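# Slide the pillow fully into its pillowcase

## Task

Get the whole pillow inside the pillowcase so the open end of the case extends well beyond the pillow and the pillow lies flat rather than crumpled; both items must stay on the table (slight overhang past the table edge is acceptable), and at the end the grippers must release and withdraw.

## Robot and tools

Robot: two arms, left_arm and right_arm, each with a parallel two-finger gripper. In the scene frame the origin sits at table-top height, halfway between the nominal arm mounts; +x points out over the table, +z points up, and left_arm is on the +y side (arm names do not match image sides). Calibrated bases: left_arm at (-0.026, +0.294, 0) m with quat_wxyz (+1.000, 0, 0, +0.023); right_arm at (-0.041, -0.314, 0) m with quat_wxyz (+1.000, 0, 0, +0.018). Each gripper's fingers point along its own +z and spread along its own y.

Frames: hand positions, orientations, velocities, targets and wrist-camera poses are reported in that arm's own base frame. cam_high and the table use the scene frame. end_effector_position (metres) is the point between the finger pads, just under 1 cm behind the tips; the printed position and orientation may be a few centimetres off, worse when the arm is stretched.

Tool execute_actions(actions, cameras). actions is a list of actions; each action is a list of 1 to 15 rows, one row per 1/30 s control step, and if fewer than 15 rows are given the final row is repeated to fill 15 steps. Every row is a single list of 14 numbers, each in [-1, 1], covering both arms even when only one moves: left_arm dx, dy, dz, rx, ry, rz, opening, then right_arm dx, dy, dz, rx, ry, rz, opening. The first six per arm are an offset, not a pose: they are measured along that arm's base axes from the arm's Hand target as it was when the action began, and every row of the action refers back to that same start. A full 1.0 equals 0.6 m for dx, dy, dz and 180 degrees for rotation; rx, ry, rz form one rotation vector, applied about the Hand target's position. A translation longer than 1.0 is scaled down along its direction. Because each new action starts from the current Hand target, sending the same offset again moves further. Opening is absolute, not an offset: +1 fully open (about 87 mm between pads), +0.5 roughly 59 to 75 mm, 0 roughly 31 to 49 mm, -0.5 roughly 8 to 21 mm, -1 closed. Sending 0 as opening is a real command, so to leave a gripper alone repeat its current value (see Tool commands). cameras: list of names (cam_high, cam_left_wrist, cam_right_wrist, or "all"); [] gives none; omitted or null gives all only when actions is empty. An unknown name invalidates the call. An empty actions list just reports state and images.

Results: each call returns once the robot settles (up to 3 s after the last action). Hand target is the commanded pose after clipping; the next offsets count from it. Grippers often stop short of it; waiting does not help, but the next action (even all zeros) re-requests it, and any remaining shortfall can be sent as an extra offset. To stop pushing into something, set the target back behind the gripper. Tool commands lists each gripper's current command. grip_measured is the finger motor position on the same scale as opening. To hold something, command about 0.04 below the grip_measured seen at first contact (up to 0.11 below near the ends of the range); a smaller gap below grips more gently. Grip force is about 20 N per pad; closing fast can squeeze harder. Joint velocities marked within noise mean that arm is still. Joint torques follow joint order without the gripper, include an offset and noise, and the first three wrap at ±28 N m. Joint ranges (rad): waist -2.618 to 3.054, shoulder 0.000 to 3.142, elbow 0.000 to 3.142 (straight at 2.901), wrist pitch -1.571 to 1.571, wrist yaw -1.571 to 1.571, wrist roll -2.094 to 2.094.

Motion limits: each step, the commanded orientation is limited to 40 degrees from the measured one, and the damped IK favours position over orientation. Friction and gravity can leave the hand low, short or tilted, especially far out; tiny moves may not happen or may drift sideways, so check the pose and correct tilt after moves. A wrist close to the waist axis can make small moves swing the whole arm. While you think, the robot keeps holding its last command.

Tool zoom_image(camera, region): camera is cam_high, cam_left_wrist or cam_right_wrist, and must appear in the latest images; region is [x0, y0, x1, y1] in pixels from the top-left, at most 504 by 504. All images are 672x504. Camera calibrations (OpenCV pinhole with radial distortion) are supplied; cam_high sits at about (0.665, 0.445, 0.988) in the scene frame, and wrist camera poses are updated in results but can lag during motion.

Tool finished_scene(scene): scene is the integer number of the current scene. It is irreversible and should be called only after the pillow is fully cased, flat, on the table, and both grippers are open and pulled away.

Avoid: dropping things or releasing them while moving, knocking anything off the table, slamming or hard pushing, hitting the table or other fixed or heavy things, and any contact between the two arms, including grippers, housings and wrist cameras (the clearance check does not guard those); never close one gripper on the other's fingers. Motor heat builds when holding loads, reaching far or pushing against unreachable targets; a MOTOR HOT line appears at 75 °C, at 90 °C the arm folds and stops working, at 100 °C it goes limp. Prefer smooth, modest motions.

Each tool is called in YAML: its name, and indented under it one key for each argument.

## Session

execute_actions:
  actions: []

Scene clock: 0.00 s.
left_arm: end_effector_position=(+0.3210, -0.0858, +0.2448) grip_measured=+1.000 end_effector_quat_wxyz=(+0.620, -0.119, +0.745, -0.212) | right_arm: end_effector_position=(+0.4030, +0.1126, +0.2364) grip_measured=+1.000 end_effector_quat_wxyz=(+0.554, -0.003, +0.823, +0.123)
Joint positions: left_arm=[-0.235 0.807 0.614 0.052 -0.064 -0.497 1] | right_arm=[0.267 1.292 1.035 -0.108 0.041 0.232 1]
Joint velocities: within noise
Joint torques (N m): no reading
Motor temperatures (°C): left_arm=[25 27 31 34 26 25 28] | right_arm=[24 35 31 36 24 23 28]
Heat: left arm: 34 °C; right arm: 36 °C.
Hand target: left_arm +0.3224, -0.0861, +0.2566; +0.632, -0.118, +0.735, -0.216 | right_arm +0.4030, +0.1126, +0.2403; +0.557, -0.003, +0.821, +0.124
Tool commands: left_gripper/opening=+1.0 right_gripper/opening=+1.0

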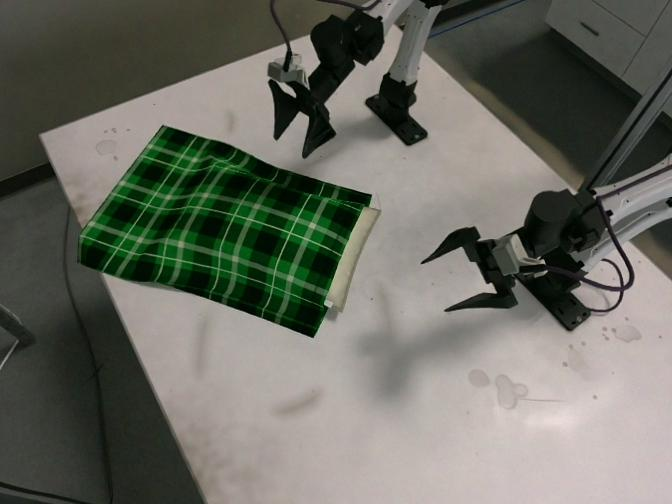

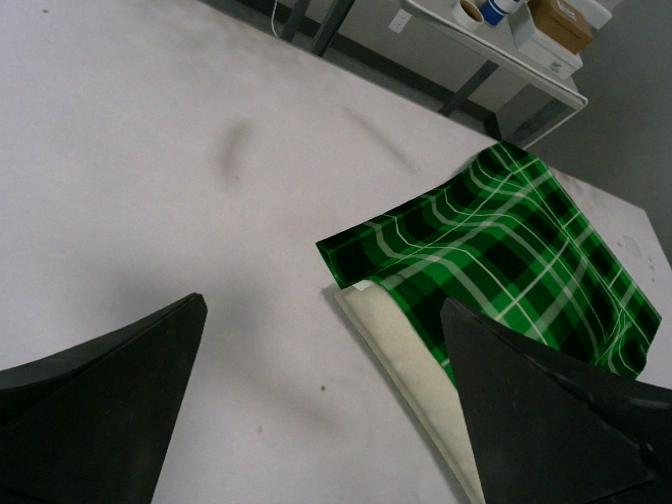

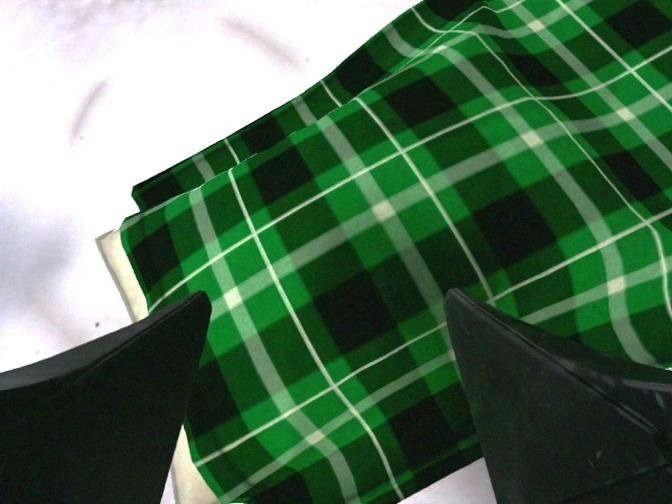

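zoom_image:
  camera: "cam_high"
  region: [270, 160, 420, 350]

zoom_image:
  camera: "cam_high"
  region: [60, 100, 400, 350]

zoom_image:
  camera: "cam_left_wrist"
  region: [280, 200, 500, 504]

zoom_image:
  camera: "cam_right_wrist"
  region: [80, 150, 330, 504]

Scaled by 2.653 from the camera's image (finer frame: 960x720).

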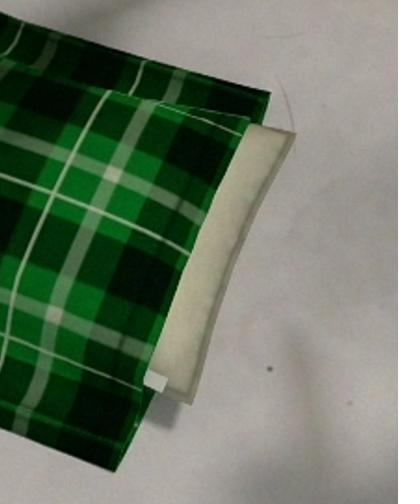

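Scaled by 1.482 from the camera's image (finer frame: 960x720).

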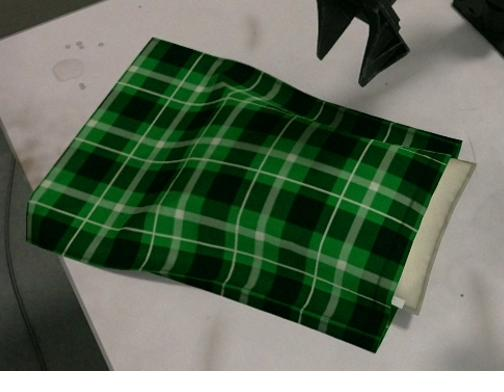

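Scaled by 1.658 from the camera's image (finer frame: 960x720).

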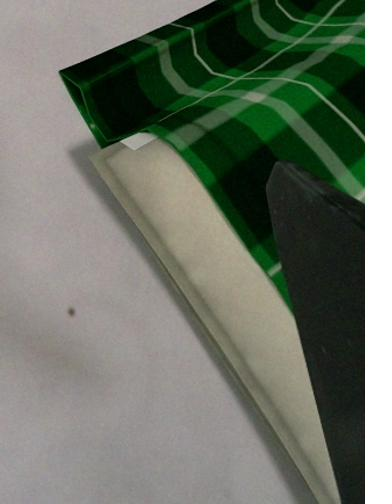

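Scaled by 1.424 from the camera's image (finer frame: 960x720).

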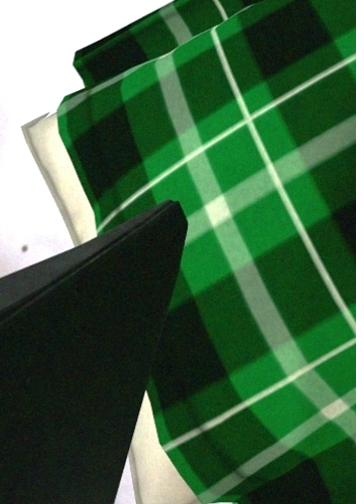

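execute_actions:
  actions:
    - [[-0.0318,-0.0644,-0.0653,0.0737,0.0524,-0.0794,1,-0.0792,0.0288,-0.05,0.0251,0.0968,-0.0659,1]]
    - [[-0.0318,-0.0644,-0.0653,0.0737,0.0524,-0.0794,1,-0.0792,0.0288,-0.05,0.0251,0.0968,-0.0659,1]]
    - [[-0.0318,-0.0644,-0.0653,0.0737,0.0524,-0.0794,1,-0.0792,0.0288,-0.05,0.0251,0.0968,-0.0659,1]]
    - [[-0.0318,-0.0644,-0.0653,0.0737,0.0524,-0.0794,1,-0.0792,0.0288,-0.05,0.0251,0.0968,-0.0659,1]]
    - [[0,0,0,0,0,0,1,0,0,0,0,0,0,1]]
  cameras: ["all"]

Scene clock: 204.77 s.
left_arm: end_effector_position=(+0.2389, -0.2344, +0.0928) grip_measured=+1.000 end_effector_quat_wxyz=(+0.181, +0.444, +0.872, -0.101) | right_arm: end_effector_position=(+0.2183, +0.1810, +0.1239) grip_measured=+1.000 end_effector_quat_wxyz=(+0.013, +0.452, +0.892, +0.008)
Joint positions: left_arm=[-0.749 1.586 1.189 -0.766 0.092 0.173 1] | right_arm=[0.554 1.591 1.336 -1.29 0.014 1.492 1]
Joint torques (N m): left_arm=[-0.64 -5.57 8.62 0.95 -0.08 0.14] | right_arm=[0.55 -6.17 5.2 0.3 -0.14 0.03]
Motor temperatures (°C): left_arm=[25 25 41 46 25 24 26] | right_arm=[23 36 41 39 24 23 26]
Heat: left arm: 46 °C; right arm: 41 °C.
Hand target: left_arm +0.2460, -0.2407, +0.0999; +0.191, +0.448, +0.868, -0.099 | right_arm +0.2129, +0.1818, +0.1203; +0.000, +0.455, +0.890, +0.001
Off the commanded pose: left_arm 0.012 m, 1 deg | right_arm 0.007 m, 2 deg.
cam_left_wrist: T_world_to_cam=[[-0.80515, -0.59286, 0.01571, 0.04833], [-0.52614, 0.72625, 0.44243, 0.27694], [-0.27371, 0.34796, -0.89667, 0.37482]] pos_world=[0.28721, -0.3029, 0.2128]
cam_right_wrist: T_world_to_cam=[[-0.80538, -0.59265, -0.01182, 0.28369], [-0.39276, 0.51861, 0.75946, -0.0816], [-0.44396, 0.61629, -0.65044, 0.21081]] pos_world=[0.29002, 0.08053, 0.20245]

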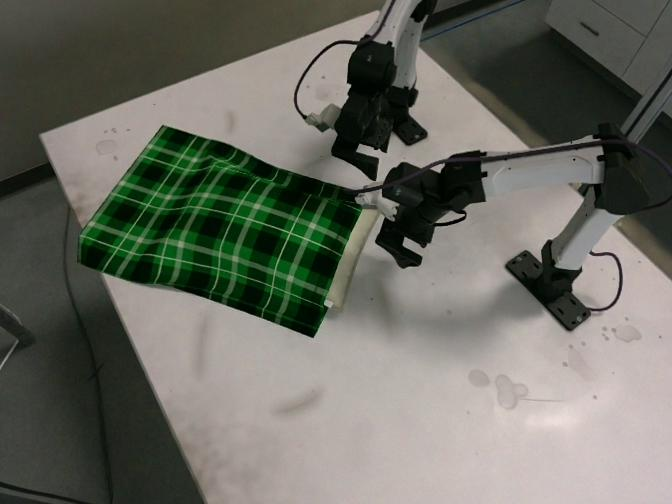

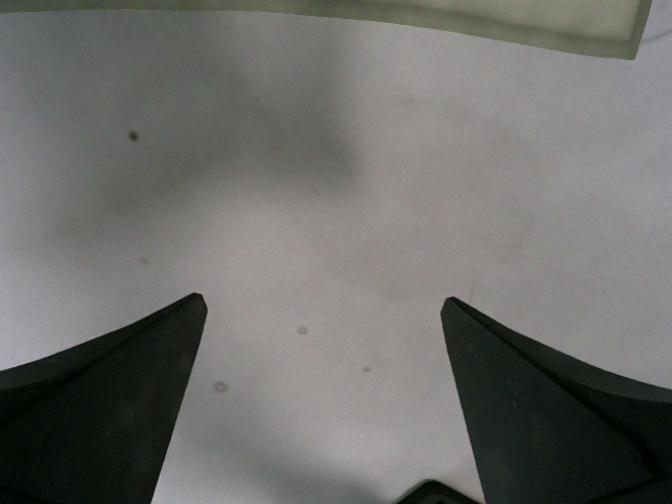

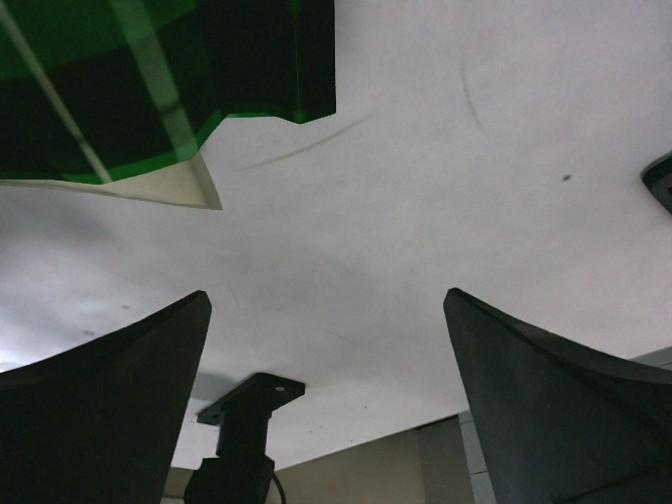

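execute_actions:
  actions:
    - [[0,0,-0.065,0,0,0,1,0,0,0,0,0,0,1]]
    - [[0,0,-0.06,0,0,0,1,0,0,0,0,0,0,1]]
  cameras: ["cam_high","cam_left_wrist"]

zoom_image:
  camera: "cam_high"
  region: [280, 100, 460, 350]

Scene clock: 243.40 s.
left_arm: end_effector_position=(+0.2432, -0.2382, +0.0274) grip_measured=+1.000 end_effector_quat_wxyz=(+0.185, +0.444, +0.871, -0.101) | right_arm: end_effector_position=(+0.2183, +0.1810, +0.1239) grip_measured=+1.000 end_effector_quat_wxyz=(+0.013, +0.452, +0.892, +0.008)
Joint positions: left_arm=[-0.749 1.674 1.009 -0.49 0.092 0.174 1] | right_arm=[0.554 1.591 1.336 -1.29 0.014 1.492 1]
Joint torques (N m): left_arm=[-0.66 -6.37 5.01 1.22 -0.08 0.14] | right_arm=[0.57 -6.16 5.19 0.29 -0.14 0.04]
Motor temperatures (°C): left_arm=[25 27 42 39 25 24 25] | right_arm=[23 36 37 34 23 23 26]
Heat: left arm: 42 °C; right arm: 37 °C.
Hand target: left_arm +0.2460, -0.2407, +0.0249; +0.192, +0.448, +0.868, -0.099 | right_arm +0.2129, +0.1818, +0.1203; +0.000, +0.455, +0.890, +0.001
Off the commanded pose: left_arm 0.005 m, 1 deg | right_arm 0.007 m, 2 deg.
cam_left_wrist: T_world_to_cam=[[-0.80549, -0.59247, 0.01321, 0.05077], [-0.52875, 0.72856, 0.43547, 0.31222], [-0.26762, 0.34378, -0.90011, 0.31622]] pos_world=[0.29061, -0.3061, 0.148]

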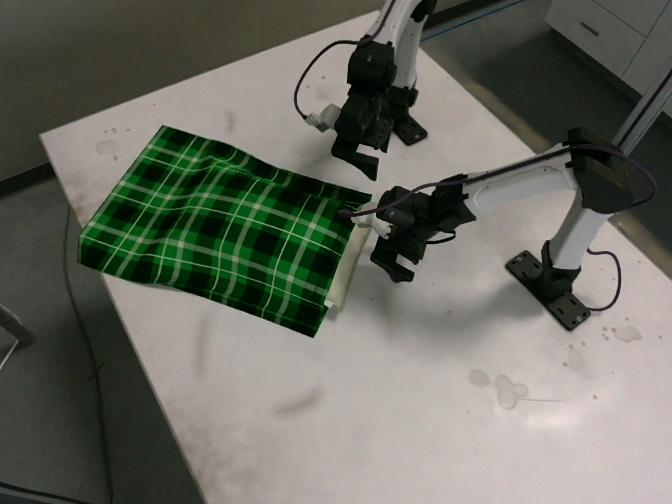

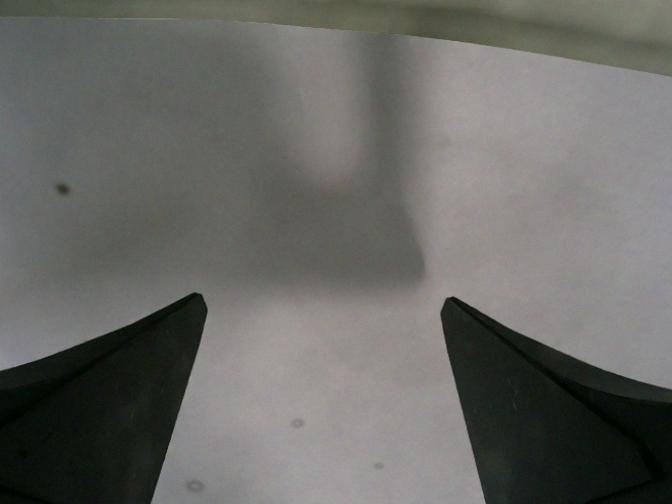

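Scaled by 2.016 from the camera's image (finer frame: 960x720).

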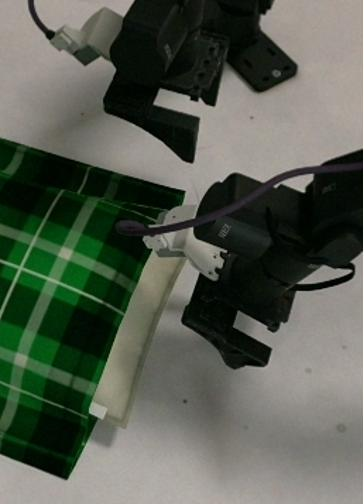

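execute_actions:
  actions:
    - [[0.024,-0.034,-0.013,0,0,0,1,0.037,-0.02,-0.09,0,0,0,1]]
    - [[0.024,-0.034,0,0,0,0,1,0,0,-0.085,0,0,0,1]]
  cameras: ["all"]

Scene clock: 276.63 s.
left_arm: end_effector_position=(+0.2679, -0.2722, +0.0131) grip_measured=+1.000 end_effector_quat_wxyz=(+0.182, +0.449, +0.869, -0.098) | right_arm: end_effector_position=(+0.2348, +0.1680, +0.0179) grip_measured=+1.000 end_effector_quat_wxyz=(+0.006, +0.458, +0.889, -0.003)
Joint positions: left_arm=[-0.775 1.85 1.164 -0.475 0.079 0.163 1] | right_arm=[0.485 1.732 1.057 -0.894 0.013 1.437 1]
Joint torques (N m): left_arm=[-0.85 -7.1 8.05 1.01 -0.07 -0.02] | right_arm=[-0.05 -6.78 5.38 0.45 -0.13 -0.13]
Heat: left arm: 38 °C; right arm: 36 °C.
Hand target: left_arm +0.2748, -0.2814, +0.0170; +0.191, +0.448, +0.868, -0.099 | right_arm +0.2351, +0.1697, +0.0152; +0.000, +0.455, +0.890, +0.001
Off the commanded pose: left_arm 0.012 m, 1 deg | right_arm 0.003 m, 1 deg.
cam_left_wrist: T_world_to_cam=[[-0.81148, -0.58432, 0.00823, 0.05459], [-0.52066, 0.72932, 0.44386, 0.35426], [-0.26536, 0.3559, -0.89606, 0.32429]] pos_world=[0.3148, -0.34188, 0.1329]
cam_right_wrist: T_world_to_cam=[[-0.81296, -0.58216, 0.01349, 0.28753], [-0.36898, 0.53291, 0.76149, 0.0041], [-0.4505, 0.61408, -0.64804, 0.15909]] pos_world=[0.30694, 0.06751, 0.0961]

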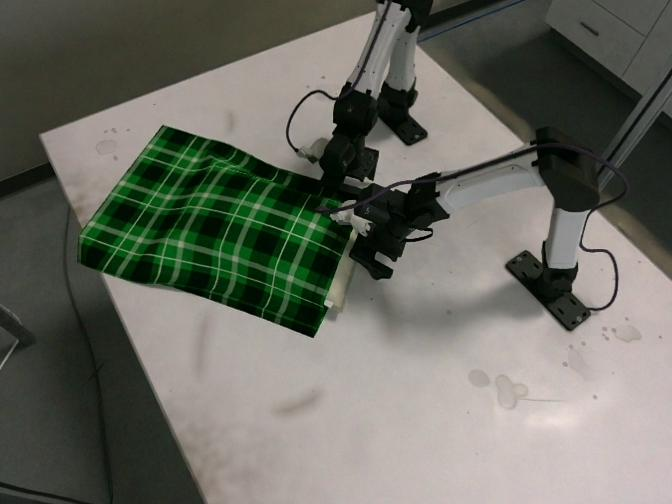

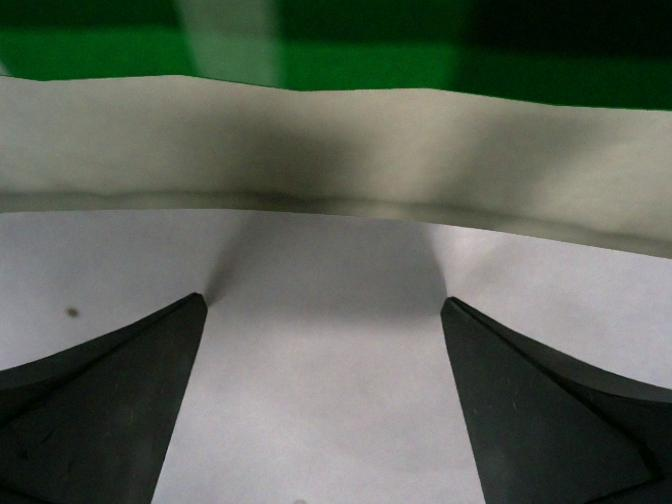

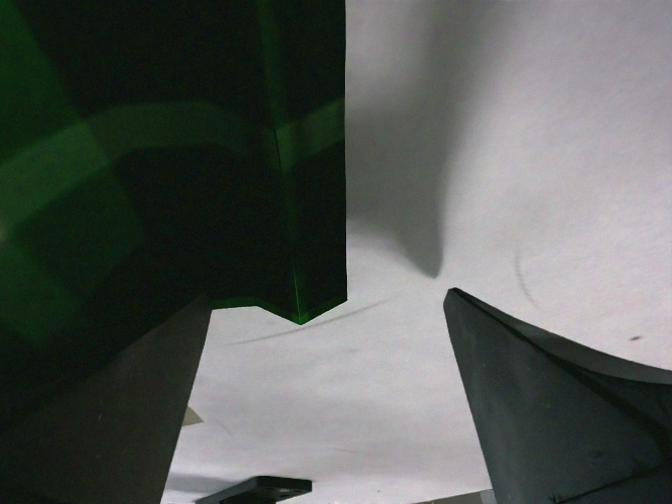

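execute_actions:
  actions:
    - [[0,0,0,0,0,0,1,0.038,-0.024,0.012,0,0,0,1]]
    - [[0,0,0,0,0,0,1,0,0,-0.024,0,0,0,1]]
    - [[0,0,0,0,0,0,1,0,0,0,0,0,0,0]]
    - [[0,0,0,0,0,0,1,0,0,0,0,0,0,-1]]
  cameras: ["cam_right_wrist"]

Scene clock: 289.57 s.
left_arm: end_effector_position=(+0.2679, -0.2722, +0.0131) grip_measured=+1.000 end_effector_quat_wxyz=(+0.182, +0.449, +0.869, -0.098) | right_arm: end_effector_position=(+0.2602, +0.1549, +0.0130) grip_measured=-0.904 end_effector_quat_wxyz=(+0.007, +0.459, +0.889, +0.003)
Joint positions: left_arm=[-0.775 1.85 1.164 -0.475 0.079 0.163 1] | right_arm=[0.407 1.792 1.108 -0.874 0.008 1.36 0.048]
Joint torques (N m): left_arm=[-0.85 -7.04 8.05 1.01 -0.07 -0.02] | right_arm=[0.23 -7.08 4.93 0.47 -0.08 -0.13]
Heat: left arm: 40 °C; right arm: 36 °C.
Hand target: left_arm +0.2748, -0.2814, +0.0170; +0.191, +0.448, +0.868, -0.099 | right_arm +0.2579, +0.1553, +0.0080; +0.000, +0.455, +0.890, +0.001
Off the commanded pose: left_arm 0.012 m, 1 deg | right_arm 0.006 m, 1 deg.
cam_right_wrist: T_world_to_cam=[[-0.81388, -0.58102, 0.00272, 0.30086], [-0.37396, 0.5274, 0.76289, 0.02634], [-0.44469, 0.61989, -0.64652, 0.17296]] pos_world=[0.33163, 0.0537, 0.09091]

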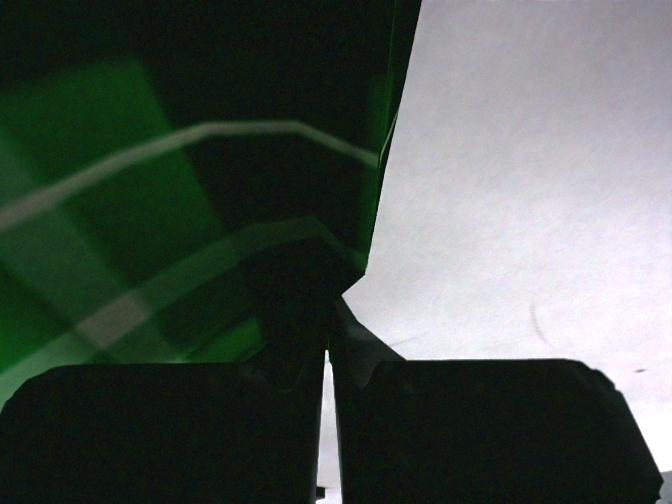

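execute_actions:
  actions:
    - [[0.029,-0.041,0,0,0,0,1,0,0,0,0,0,0,-1]]
    - [[0.029,-0.041,0,0,0,0,1,0,0,0,0,0,0,-1]]
    - [[0.029,-0.041,0,0,0,0,1,0,0,0,0,0,0,-1]]
  cameras: ["all"]

Scene clock: 304.30 s.
left_arm: end_effector_position=(+0.3164, -0.3401, +0.0139) grip_measured=+1.000 end_effector_quat_wxyz=(+0.170, +0.451, +0.872, -0.093) | right_arm: end_effector_position=(+0.2602, +0.1549, +0.0130) grip_measured=-0.904 end_effector_quat_wxyz=(+0.007, +0.459, +0.889, +0.003)
Joint positions: left_arm=[-0.809 2.163 1.634 -0.657 0.064 0.133 1] | right_arm=[0.407 1.792 1.108 -0.874 0.008 1.36 0.048]
Joint torques (N m): left_arm=[-0.9 -9.18 8.58 1.24 -0.07 -0.04] | right_arm=[0.21 -7.09 4.9 0.46 -0.08 -0.12]
Heat: left arm: 41 °C; right arm: 37 °C.
Hand target: left_arm +0.3270, -0.3553, +0.0170; +0.191, +0.448, +0.868, -0.099 | right_arm +0.2579, +0.1553, +0.0080; +0.000, +0.455, +0.890, +0.001
Off the commanded pose: left_arm 0.019 m, 3 deg | right_arm 0.006 m, 1 deg.
cam_left_wrist: T_world_to_cam=[[-0.81211, -0.58343, 0.00939, 0.05481], [-0.51219, 0.72047, 0.46753, 0.42265], [-0.27953, 0.37488, -0.88393, 0.37278]] pos_world=[0.36519, -0.41227, 0.1314]
cam_right_wrist: T_world_to_cam=[[-0.81388, -0.58102, 0.00272, 0.30086], [-0.37396, 0.5274, 0.76289, 0.02634], [-0.44469, 0.61989, -0.64652, 0.17296]] pos_world=[0.33163, 0.0537, 0.09091]

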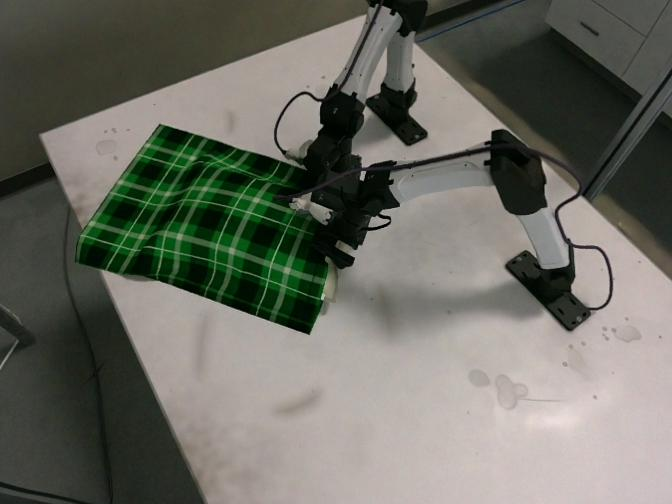

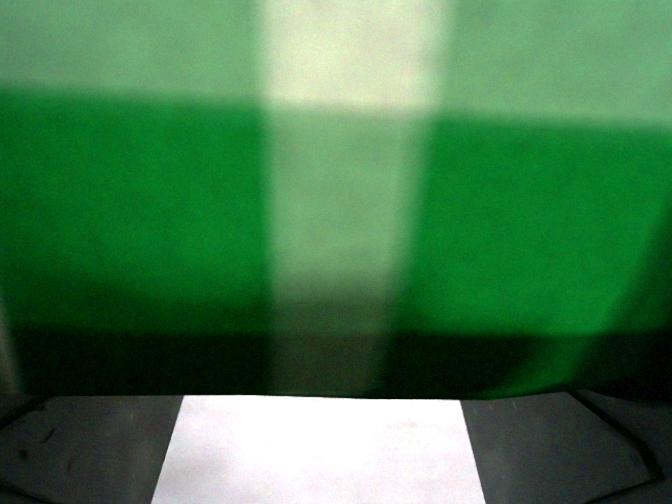

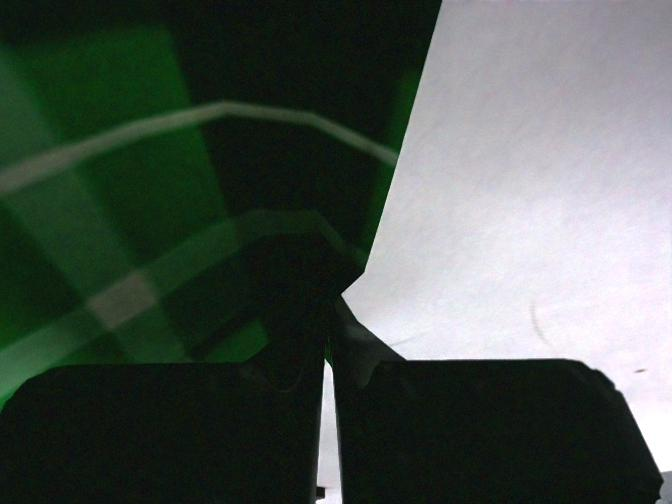

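execute_actions:
  actions:
    - [[0.029,-0.041,0,0,0,0,1,0,0,0,0,0,0,-1]]
    - [[0.029,-0.041,0,0,0,0,1,0,0,0,0,0,0,-1]]
  cameras: ["all"]

zoom_image:
  camera: "cam_high"
  region: [60, 100, 400, 350]

Scene clock: 314.53 s.
left_arm: end_effector_position=(+0.3521, -0.3893, +0.0150) grip_measured=+1.000 end_effector_quat_wxyz=(+0.168, +0.450, +0.872, -0.092) | right_arm: end_effector_position=(+0.2609, +0.1552, +0.0130) grip_measured=-0.904 end_effector_quat_wxyz=(+0.008, +0.459, +0.889, +0.004)
Joint positions: left_arm=[-0.826 2.426 2.087 -0.85 0.057 0.116 1] | right_arm=[0.407 1.792 1.108 -0.871 0.008 1.36 0.048]
Joint torques (N m): left_arm=[-0.92 -10.91 8.83 1.26 -0.08 -0.02] | right_arm=[0.2 -7.08 4.89 0.43 -0.08 -0.12]
Heat: left arm: 43 °C; right arm: 37 °C.
Hand target: left_arm +0.3618, -0.4045, +0.0171; +0.191, +0.448, +0.868, -0.099 | right_arm +0.2579, +0.1553, +0.0080; +0.000, +0.455, +0.890, +0.001
Off the commanded pose: left_arm 0.018 m, 3 deg | right_arm 0.006 m, 1 deg.
cam_left_wrist: T_world_to_cam=[[-0.81116, -0.58474, 0.01013, 0.05416], [-0.51216, 0.71863, 0.47039, 0.47518], [-0.28233, 0.37637, -0.8824, 0.40375]] pos_world=[0.40129, -0.46177, 0.1322]
cam_right_wrist: T_world_to_cam=[[-0.81388, -0.58103, -0.00028, 0.30165], [-0.3761, 0.52646, 0.76249, 0.02714], [-0.44288, 0.62068, -0.647, 0.17253]] pos_world=[0.33212, 0.0539, 0.09102]

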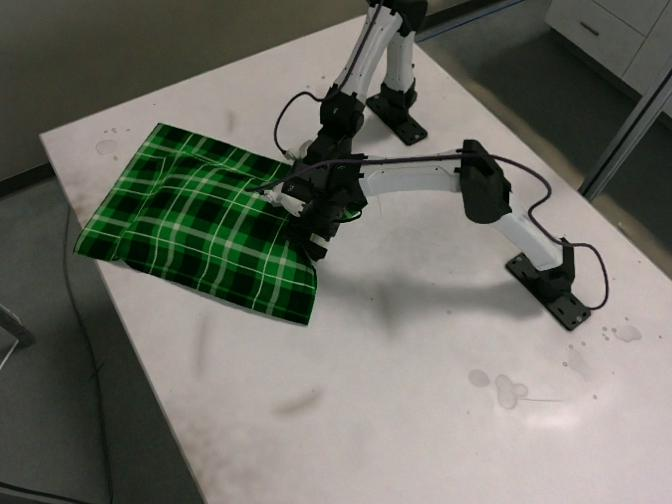

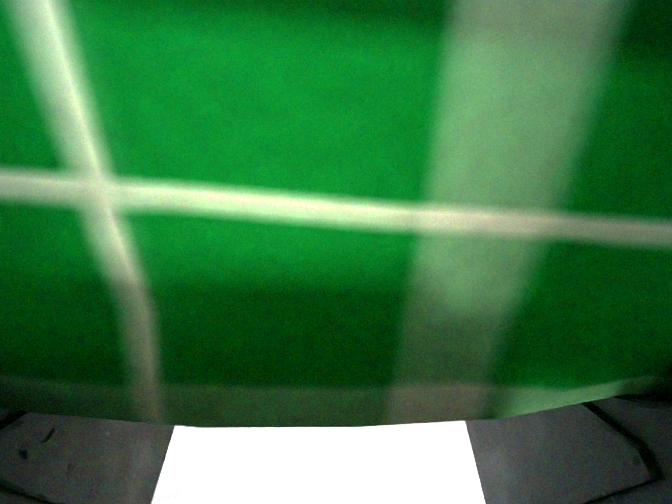

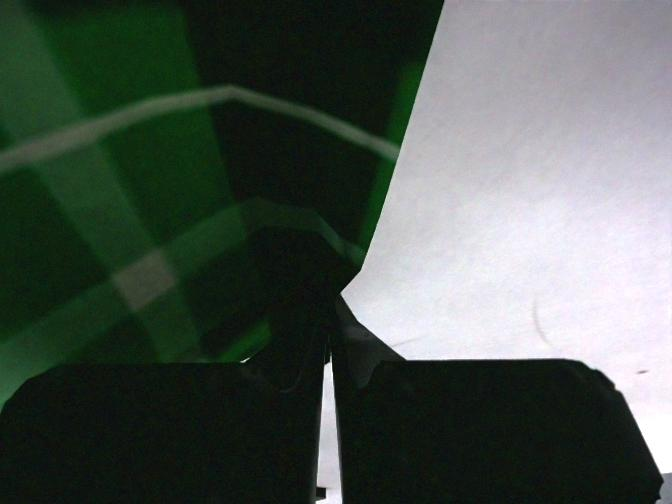

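Scaled by 1.482 from the camera's image (finer frame: 960x720).

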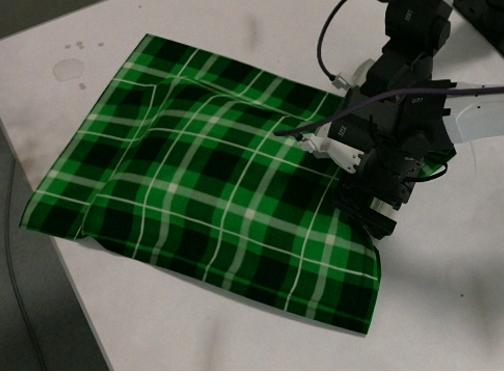

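execute_actions:
  actions:
    - [[0.029,-0.041,0,0,0,0,1,0,0,0,0,0,0,-1]]
    - [[0.029,-0.041,0,0,0,0,1,0,0,0,0,0,0,-1]]
  cameras: ["all"]

zoom_image:
  camera: "cam_high"
  region: [60, 100, 400, 350]

Scene clock: 323.20 s.
left_arm: end_effector_position=(+0.3841, -0.4384, +0.0161) grip_measured=+1.000 end_effector_quat_wxyz=(+0.192, +0.450, +0.866, -0.103) | right_arm: end_effector_position=(+0.2649, +0.1569, +0.0130) grip_measured=-0.904 end_effector_quat_wxyz=(+0.014, +0.459, +0.888, +0.010)
Joint positions: left_arm=[-0.842 2.819 2.828 -1.143 0.055 0.104 1] | right_arm=[0.407 1.792 1.108 -0.854 0.008 1.36 0.048]
Joint torques (N m): left_arm=[-0.58 -12.18 8.59 1.56 -0.11 -0.05] | right_arm=[0.21 -7.12 4.97 0.29 -0.08 -0.13]
Motor temperatures (°C): left_arm=[25 33 44 37 25 24 25] | right_arm=[23 37 36 31 23 23 26]
Heat: left arm: 44 °C; right arm: 37 °C.
Hand target: left_arm +0.3967, -0.4536, +0.0171; +0.191, +0.447, +0.868, -0.099 | right_arm +0.2579, +0.1553, +0.0080; +0.000, +0.455, +0.890, +0.001
Off the commanded pose: left_arm 0.020 m, 1 deg | right_arm 0.009 m, 2 deg.
elbow stopped short (left arm): the move would have taken joint 3 (elbow) straighter than the controller allows.
cam_left_wrist: T_world_to_cam=[[-0.81425, -0.58047, 0.00679, 0.05459], [-0.52396, 0.73992, 0.42188, 0.54095], [-0.24991, 0.33996, -0.90663, 0.40422]] pos_world=[0.4289, -0.50599, 0.1379]
cam_right_wrist: T_world_to_cam=[[-0.81372, -0.581, -0.01743, 0.30612], [-0.38839, 0.52117, 0.75996, 0.03194], [-0.43245, 0.62516, -0.64973, 0.16975]] pos_world=[0.33491, 0.05509, 0.09135]

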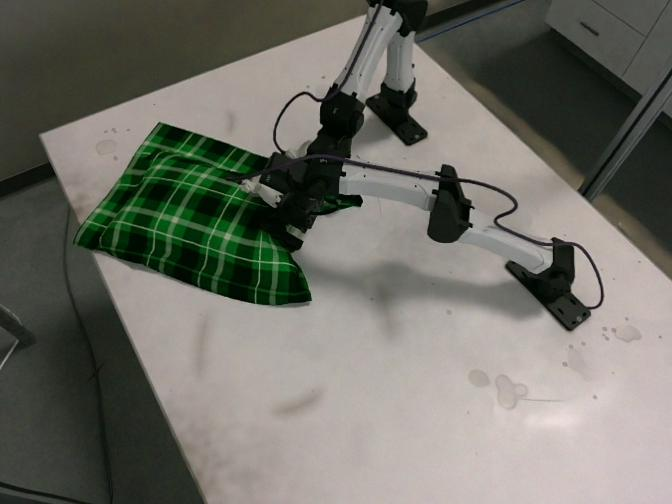

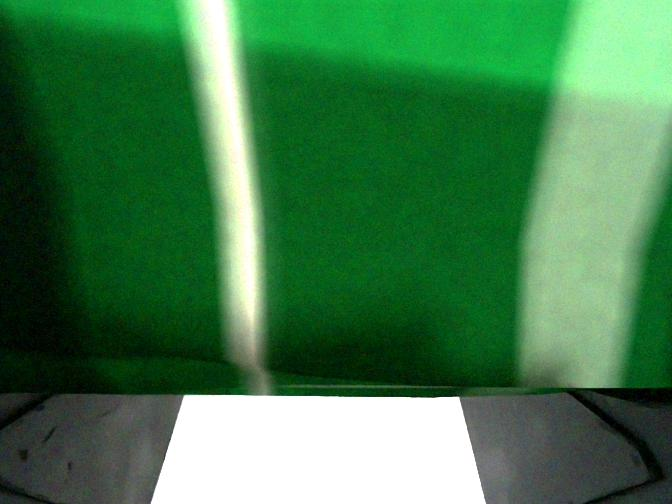

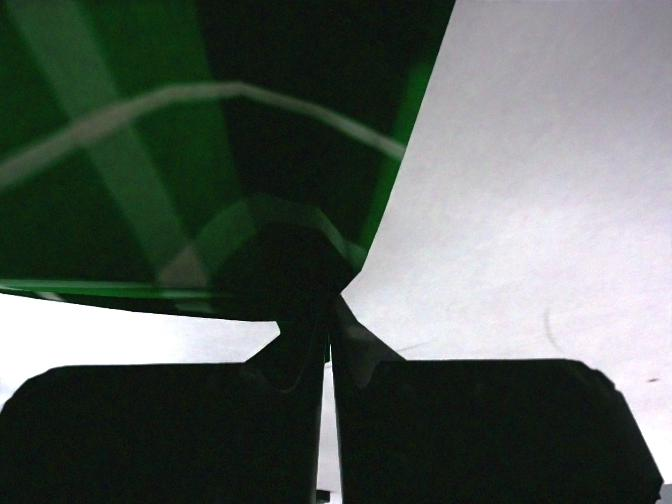

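Scaled by 1.482 from the camera's image (finer frame: 960x720).

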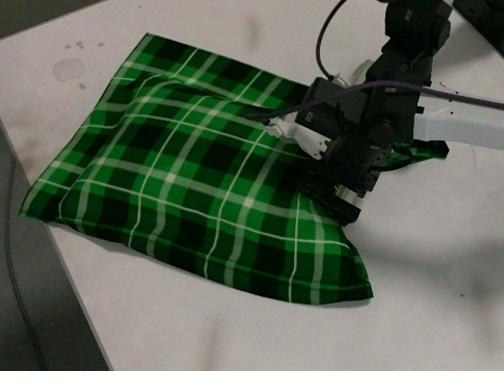

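execute_actions:
  actions:
    - [[-0.051,0.072,0,0,0,0,1,0,0,0,0,0,0,-1]]
    - [[-0.051,0.072,0,0,0,0,1,0,0,0,0,0,0,-1]]
    - [[-0.051,0.072,0.01,0,0,0,1,0,0,0,0,0,0,-1]]
    - [[-0.05,0.1,0.1,0,0,0,1,0,0,0,0,0,0,-1]]
    - [[-0.02,0.15,0.1,0,0,0,1,0,0,0,0,0,0,-1]]
  cameras: ["all"]

zoom_image:
  camera: "cam_high"
  region: [60, 100, 400, 350]

Scene clock: 338.07 s.
left_arm: end_effector_position=(+0.2569, -0.1713, +0.1310) grip_measured=+1.000 end_effector_quat_wxyz=(+0.176, +0.446, +0.872, -0.094) | right_arm: end_effector_position=(+0.2649, +0.1569, +0.0130) grip_measured=-0.904 end_effector_quat_wxyz=(+0.014, +0.459, +0.888, +0.010)
Joint positions: left_arm=[-0.546 1.504 1.267 -0.965 0.16 0.37 1] | right_arm=[0.407 1.792 1.108 -0.854 0.008 1.36 0.048]
Joint torques (N m): left_arm=[0.49 -6.48 8.29 0.88 0.11 0.14] | right_arm=[0.21 -7.13 4.96 0.28 -0.08 -0.13]
Motor temperatures (°C): left_arm=[25 38 43 36 25 24 25] | right_arm=[23 37 36 30 23 23 26]
Heat: left arm: 43 °C; right arm: 37 °C.
Hand target: left_arm +0.2629, -0.1741, +0.1432; +0.192, +0.448, +0.868, -0.099 | right_arm +0.2579, +0.1553, +0.0080; +0.000, +0.455, +0.890, +0.001
Off the commanded pose: left_arm 0.014 m, 2 deg | right_arm 0.009 m, 2 deg.
cam_left_wrist: T_world_to_cam=[[-0.80712, -0.59032, 0.00855, 0.10151], [-0.52195, 0.72025, 0.45695, 0.21964], [-0.27591, 0.36435, -0.88945, 0.39443]] pos_world=[0.3054, -0.24198, 0.2496]
cam_right_wrist: T_world_to_cam=[[-0.81372, -0.581, -0.01743, 0.30612], [-0.38839, 0.52117, 0.75996, 0.03194], [-0.43245, 0.62516, -0.64973, 0.16975]] pos_world=[0.33491, 0.05509, 0.09135]

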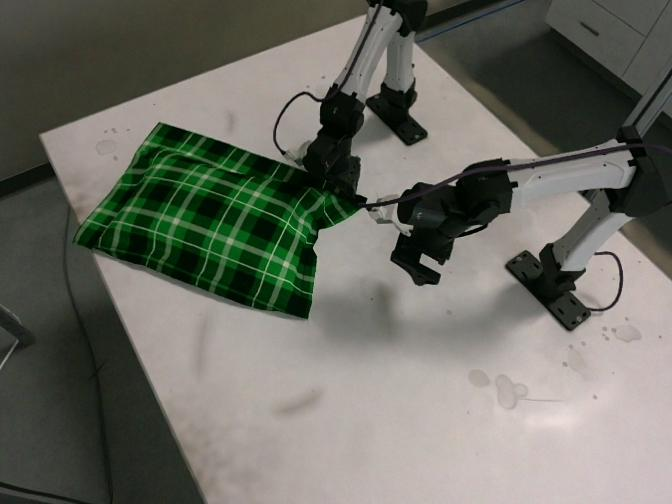

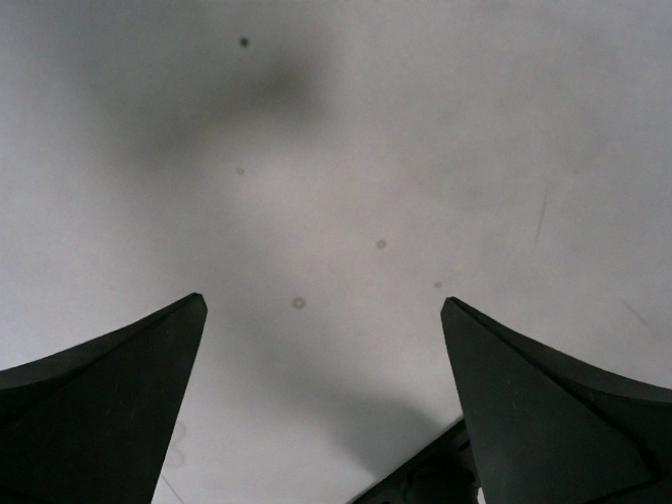

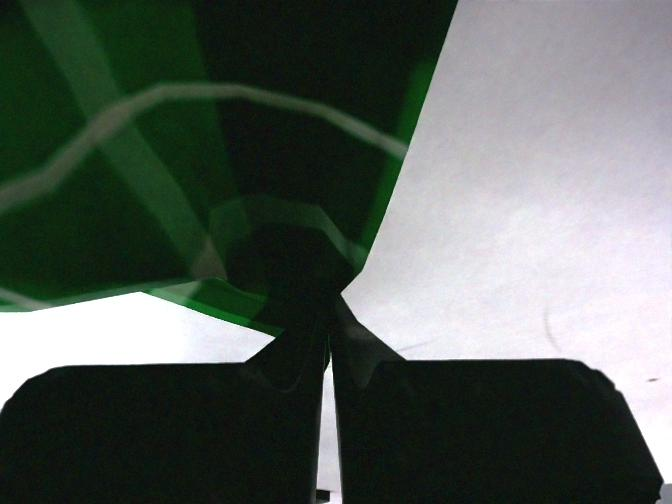

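Scaled by 1.482 from the camera's image (finer frame: 960x720).

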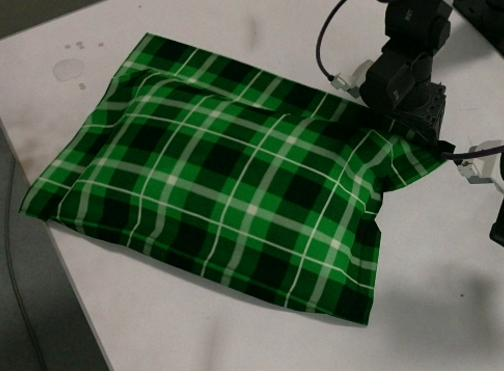

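execute_actions:
  actions:
    - [[0.01,-0.05,0.09,0,0,0,1,0,0,0,0,0,0,0]]
    - [[0.01,-0.05,0.09,0,0,0,1,0,0,0,0,0,0,1]]
    - [[0,0,0,0,0,0,1,0,0,0.1,0,0,0,1]]
    - [[0,0,0,0,0,0,1,-0.06,-0.09,0.12,0,0,0,1]]
    - [[0,0,0,0,0,0,1,-0.06,-0.09,0.06,0,0,0,1]]
  cameras: ["all"]

zoom_image:
  camera: "cam_high"
  region: [260, 140, 400, 340]

Scene clock: 356.27 s.
left_arm: end_effector_position=(+0.2715, -0.2307, +0.2452) grip_measured=+1.000 end_effector_quat_wxyz=(+0.182, +0.450, +0.869, -0.100) | right_arm: end_effector_position=(+0.1848, +0.0481, +0.1712) grip_measured=+1.000 end_effector_quat_wxyz=(-0.002, +0.457, +0.889, -0.003)
Joint positions: left_arm=[-0.673 1.773 2.022 -1.418 0.123 0.257 1] | right_arm=[0.07 1.357 1.313 -1.534 0.003 1.02 1]
Joint torques (N m): left_arm=[-0.61 -6.71 7.75 0.94 -0.05 -0.01] | right_arm=[-0.34 -4.33 7.54 0.26 -0.03 -0.13]
Heat: left arm: 42 °C; right arm: 37 °C.
Hand target: left_arm +0.2748, -0.2341, +0.2512; +0.192, +0.448, +0.868, -0.099 | right_arm +0.1859, +0.0473, +0.1760; +0.000, +0.455, +0.890, +0.001
Off the commanded pose: left_arm 0.008 m, 1 deg | right_arm 0.005 m, 1 deg.
cam_left_wrist: T_world_to_cam=[[-0.81302, -0.58213, 0.0108, 0.08015], [-0.51857, 0.73244, 0.44116, 0.2237], [-0.26473, 0.35307, -0.89736, 0.51802]] pos_world=[0.3183, -0.30008, 0.3653]
cam_right_wrist: T_world_to_cam=[[-0.81182, -0.58351, 0.02161, 0.1735], [-0.35834, 0.52709, 0.77057, -0.07047], [-0.46103, 0.61781, -0.63699, 0.30943]] pos_world=[0.25825, -0.05279, 0.24765]

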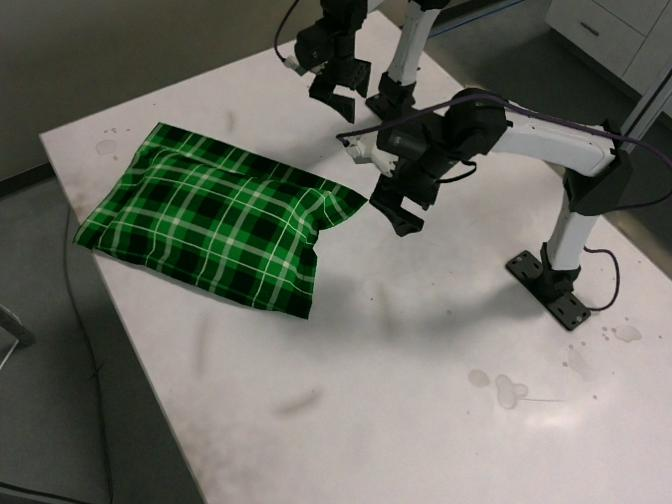

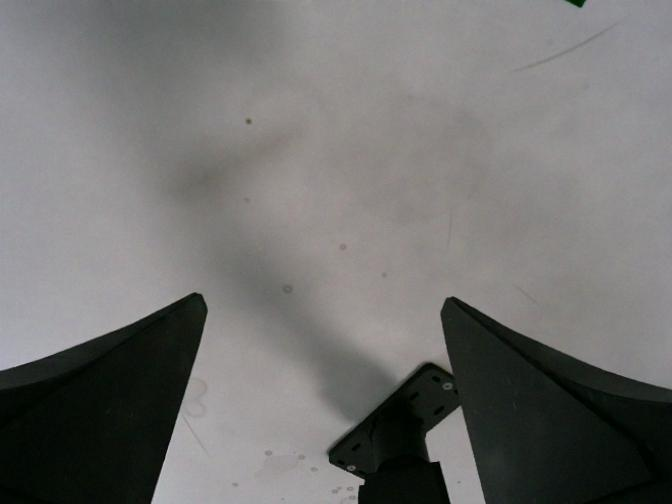

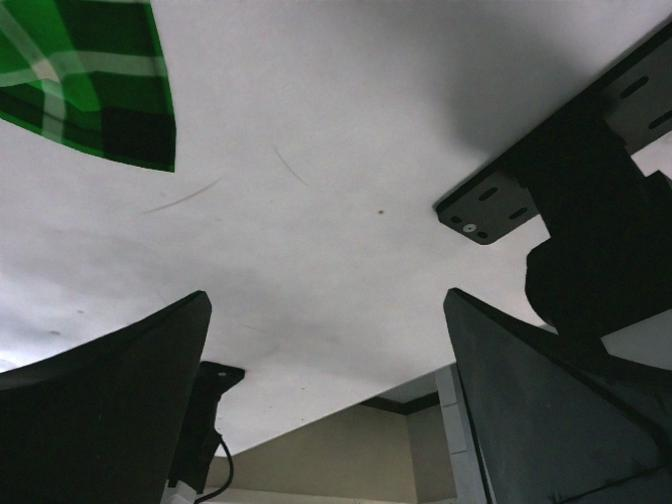

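Scaled by 2.520 from the camera's image (finer frame: 960x720).

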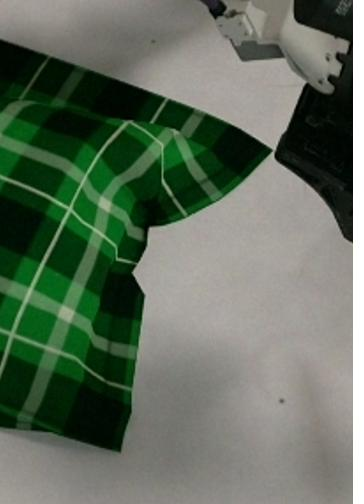

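execute_actions:
  actions:
    - [[0.045,-0.083,-0.083,-0.09,-0.064,0,1,0,0,0,0,0,0,1]]
    - [[0.045,-0.083,-0.083,-0.09,-0.064,0,1,0,0,0,0,0,0,1]]
    - [[0,0,0,0,0,0,1,0,0,0,0,0,0,1]]
  cameras: ["cam_left_wrist"]

Scene clock: 434.33 s.
left_arm: end_effector_position=(+0.3303, -0.3304, +0.1423) grip_measured=+1.000 end_effector_quat_wxyz=(+0.461, +0.391, +0.760, -0.241) | right_arm: end_effector_position=(+0.1846, +0.0481, +0.1713) grip_measured=+1.000 end_effector_quat_wxyz=(-0.003, +0.457, +0.890, -0.003)
Joint positions: left_arm=[-0.715 1.607 1.034 0.084 0.214 0.106 1] | right_arm=[0.07 1.357 1.313 -1.535 0.003 1.019 1]
Joint torques (N m): left_arm=[-1.07 -8.88 5.19 1.98 -0.06 -0.02] | right_arm=[-0.38 -4.31 7.6 0.25 -0.03 -0.14]
Heat: left arm: 44 °C; right arm: 36 °C.
Hand target: left_arm +0.3289, -0.3335, +0.1516; +0.475, +0.387, +0.751, -0.246 | right_arm +0.1858, +0.0473, +0.1760; +0.000, +0.455, +0.890, +0.001
Off the commanded pose: left_arm 0.010 m, 2 deg | right_arm 0.005 m, 1 deg.
cam_left_wrist: T_world_to_cam=[[-0.81186, -0.58373, 0.01166, 0.06996], [-0.57204, 0.7913, -0.21591, 0.50324], [0.11681, -0.18196, -0.97634, 0.18492]] pos_world=[0.32308, -0.32372, 0.28838]

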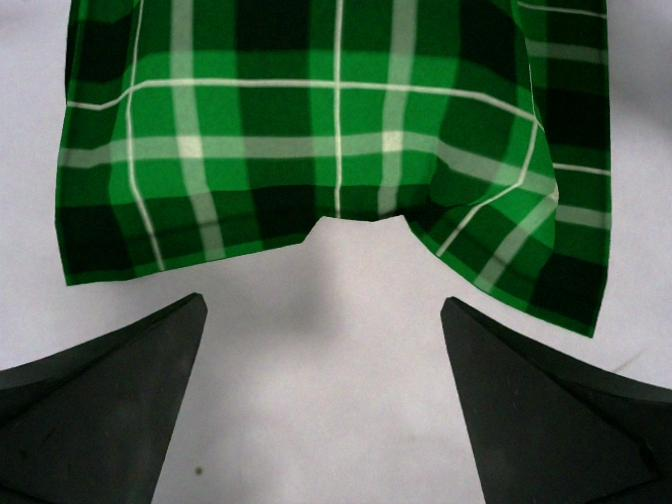

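execute_actions:
  actions:
    - [[0.092,0.034,-0.034,0.075,0.054,0,1,0.06,0.09,-0.08,0,0,0,1]]
    - [[0.092,0.034,-0.034,0.075,0.054,0,1,0.06,0.09,-0.08,0,0,0,1]]
    - [[0.093,0.0345,-0.035,0.075,0.054,0,1,0,0,-0.02,0,0,0,1]]
    - [[0,0,-0.04,0,0,0,1,0,0,0,0,0,0,1]]
  cameras: ["all"]

Scene clock: 478.13 s.
left_arm: end_effector_position=(+0.4919, -0.2673, +0.0606) grip_measured=+1.000 end_effector_quat_wxyz=(+0.194, +0.442, +0.873, -0.067) | right_arm: end_effector_position=(+0.2585, +0.1540, +0.0737) grip_measured=+1.000 end_effector_quat_wxyz=(+0.004, +0.453, +0.892, +0.005)
Joint positions: left_arm=[-0.49 2.724 2.83 -1.282 0.123 0.422 1] | right_arm=[0.402 1.714 1.269 -1.113 0 1.342 1]
Joint torques (N m): left_arm=[-0.96 -12.93 8.25 0.91 -0.05 0.14] | right_arm=[0.66 -6.79 5.18 0.48 0.02 0.04]
Heat: left arm: 40 °C; right arm: 36 °C.
Hand target: left_arm +0.4951, -0.2721, +0.0658; +0.113, +0.453, +0.882, -0.061 | right_arm +0.2579, +0.1554, +0.0681; +0.000, +0.455, +0.890, +0.001
Off the commanded pose: left_arm 0.008 m, 9 deg | right_arm 0.006 m, 1 deg.
elbow stopped short (left arm): the move would have taken joint 3 (elbow) straighter than the controller allows.
cam_left_wrist: T_world_to_cam=[[-0.79241, -0.60765, -0.05347, 0.22702], [-0.56274, 0.69438, 0.44851, 0.45735], [-0.23541, 0.38549, -0.89218, 0.41753]] pos_world=[0.53555, -0.34059, 0.17952]
cam_right_wrist: T_world_to_cam=[[-0.80619, -0.59165, 0.00212, 0.29854], [-0.37747, 0.5171, 0.7682, -0.01802], [-0.4556, 0.61852, -0.64021, 0.21459]] pos_world=[0.33164, 0.05322, 0.1506]

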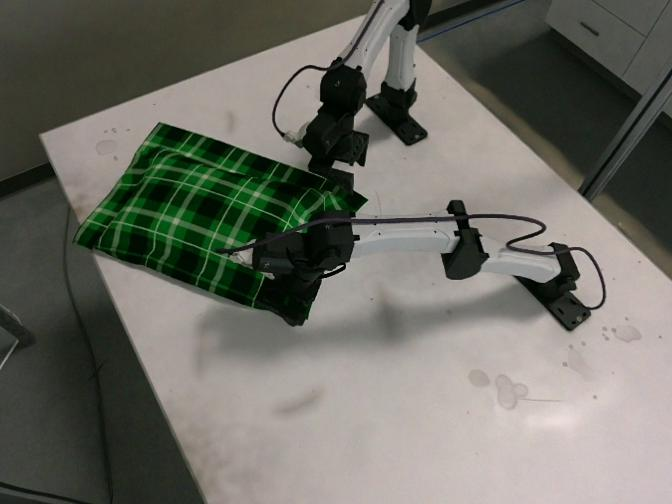

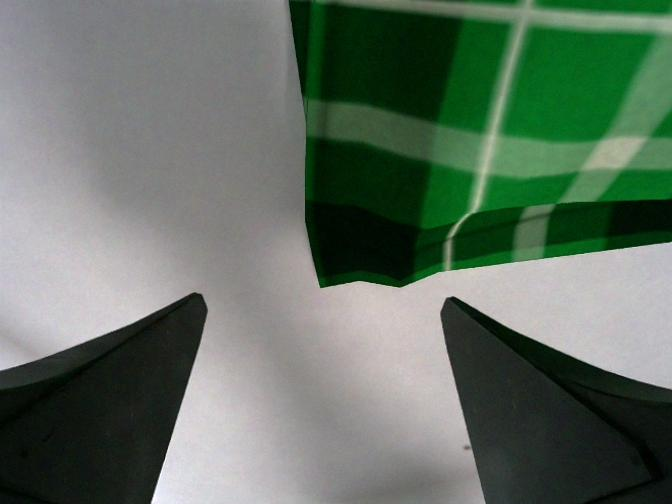

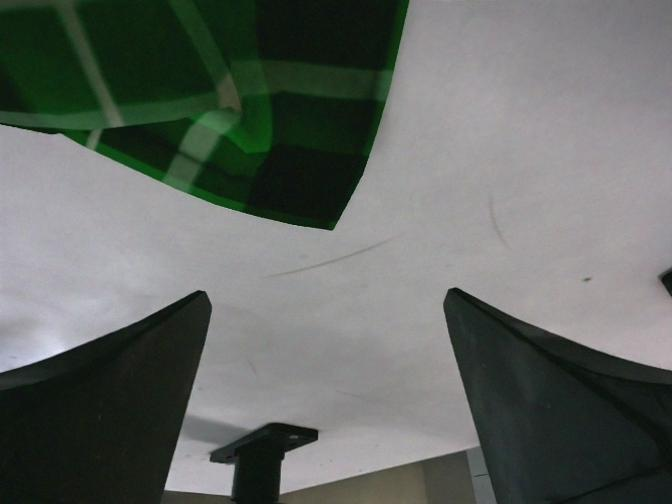

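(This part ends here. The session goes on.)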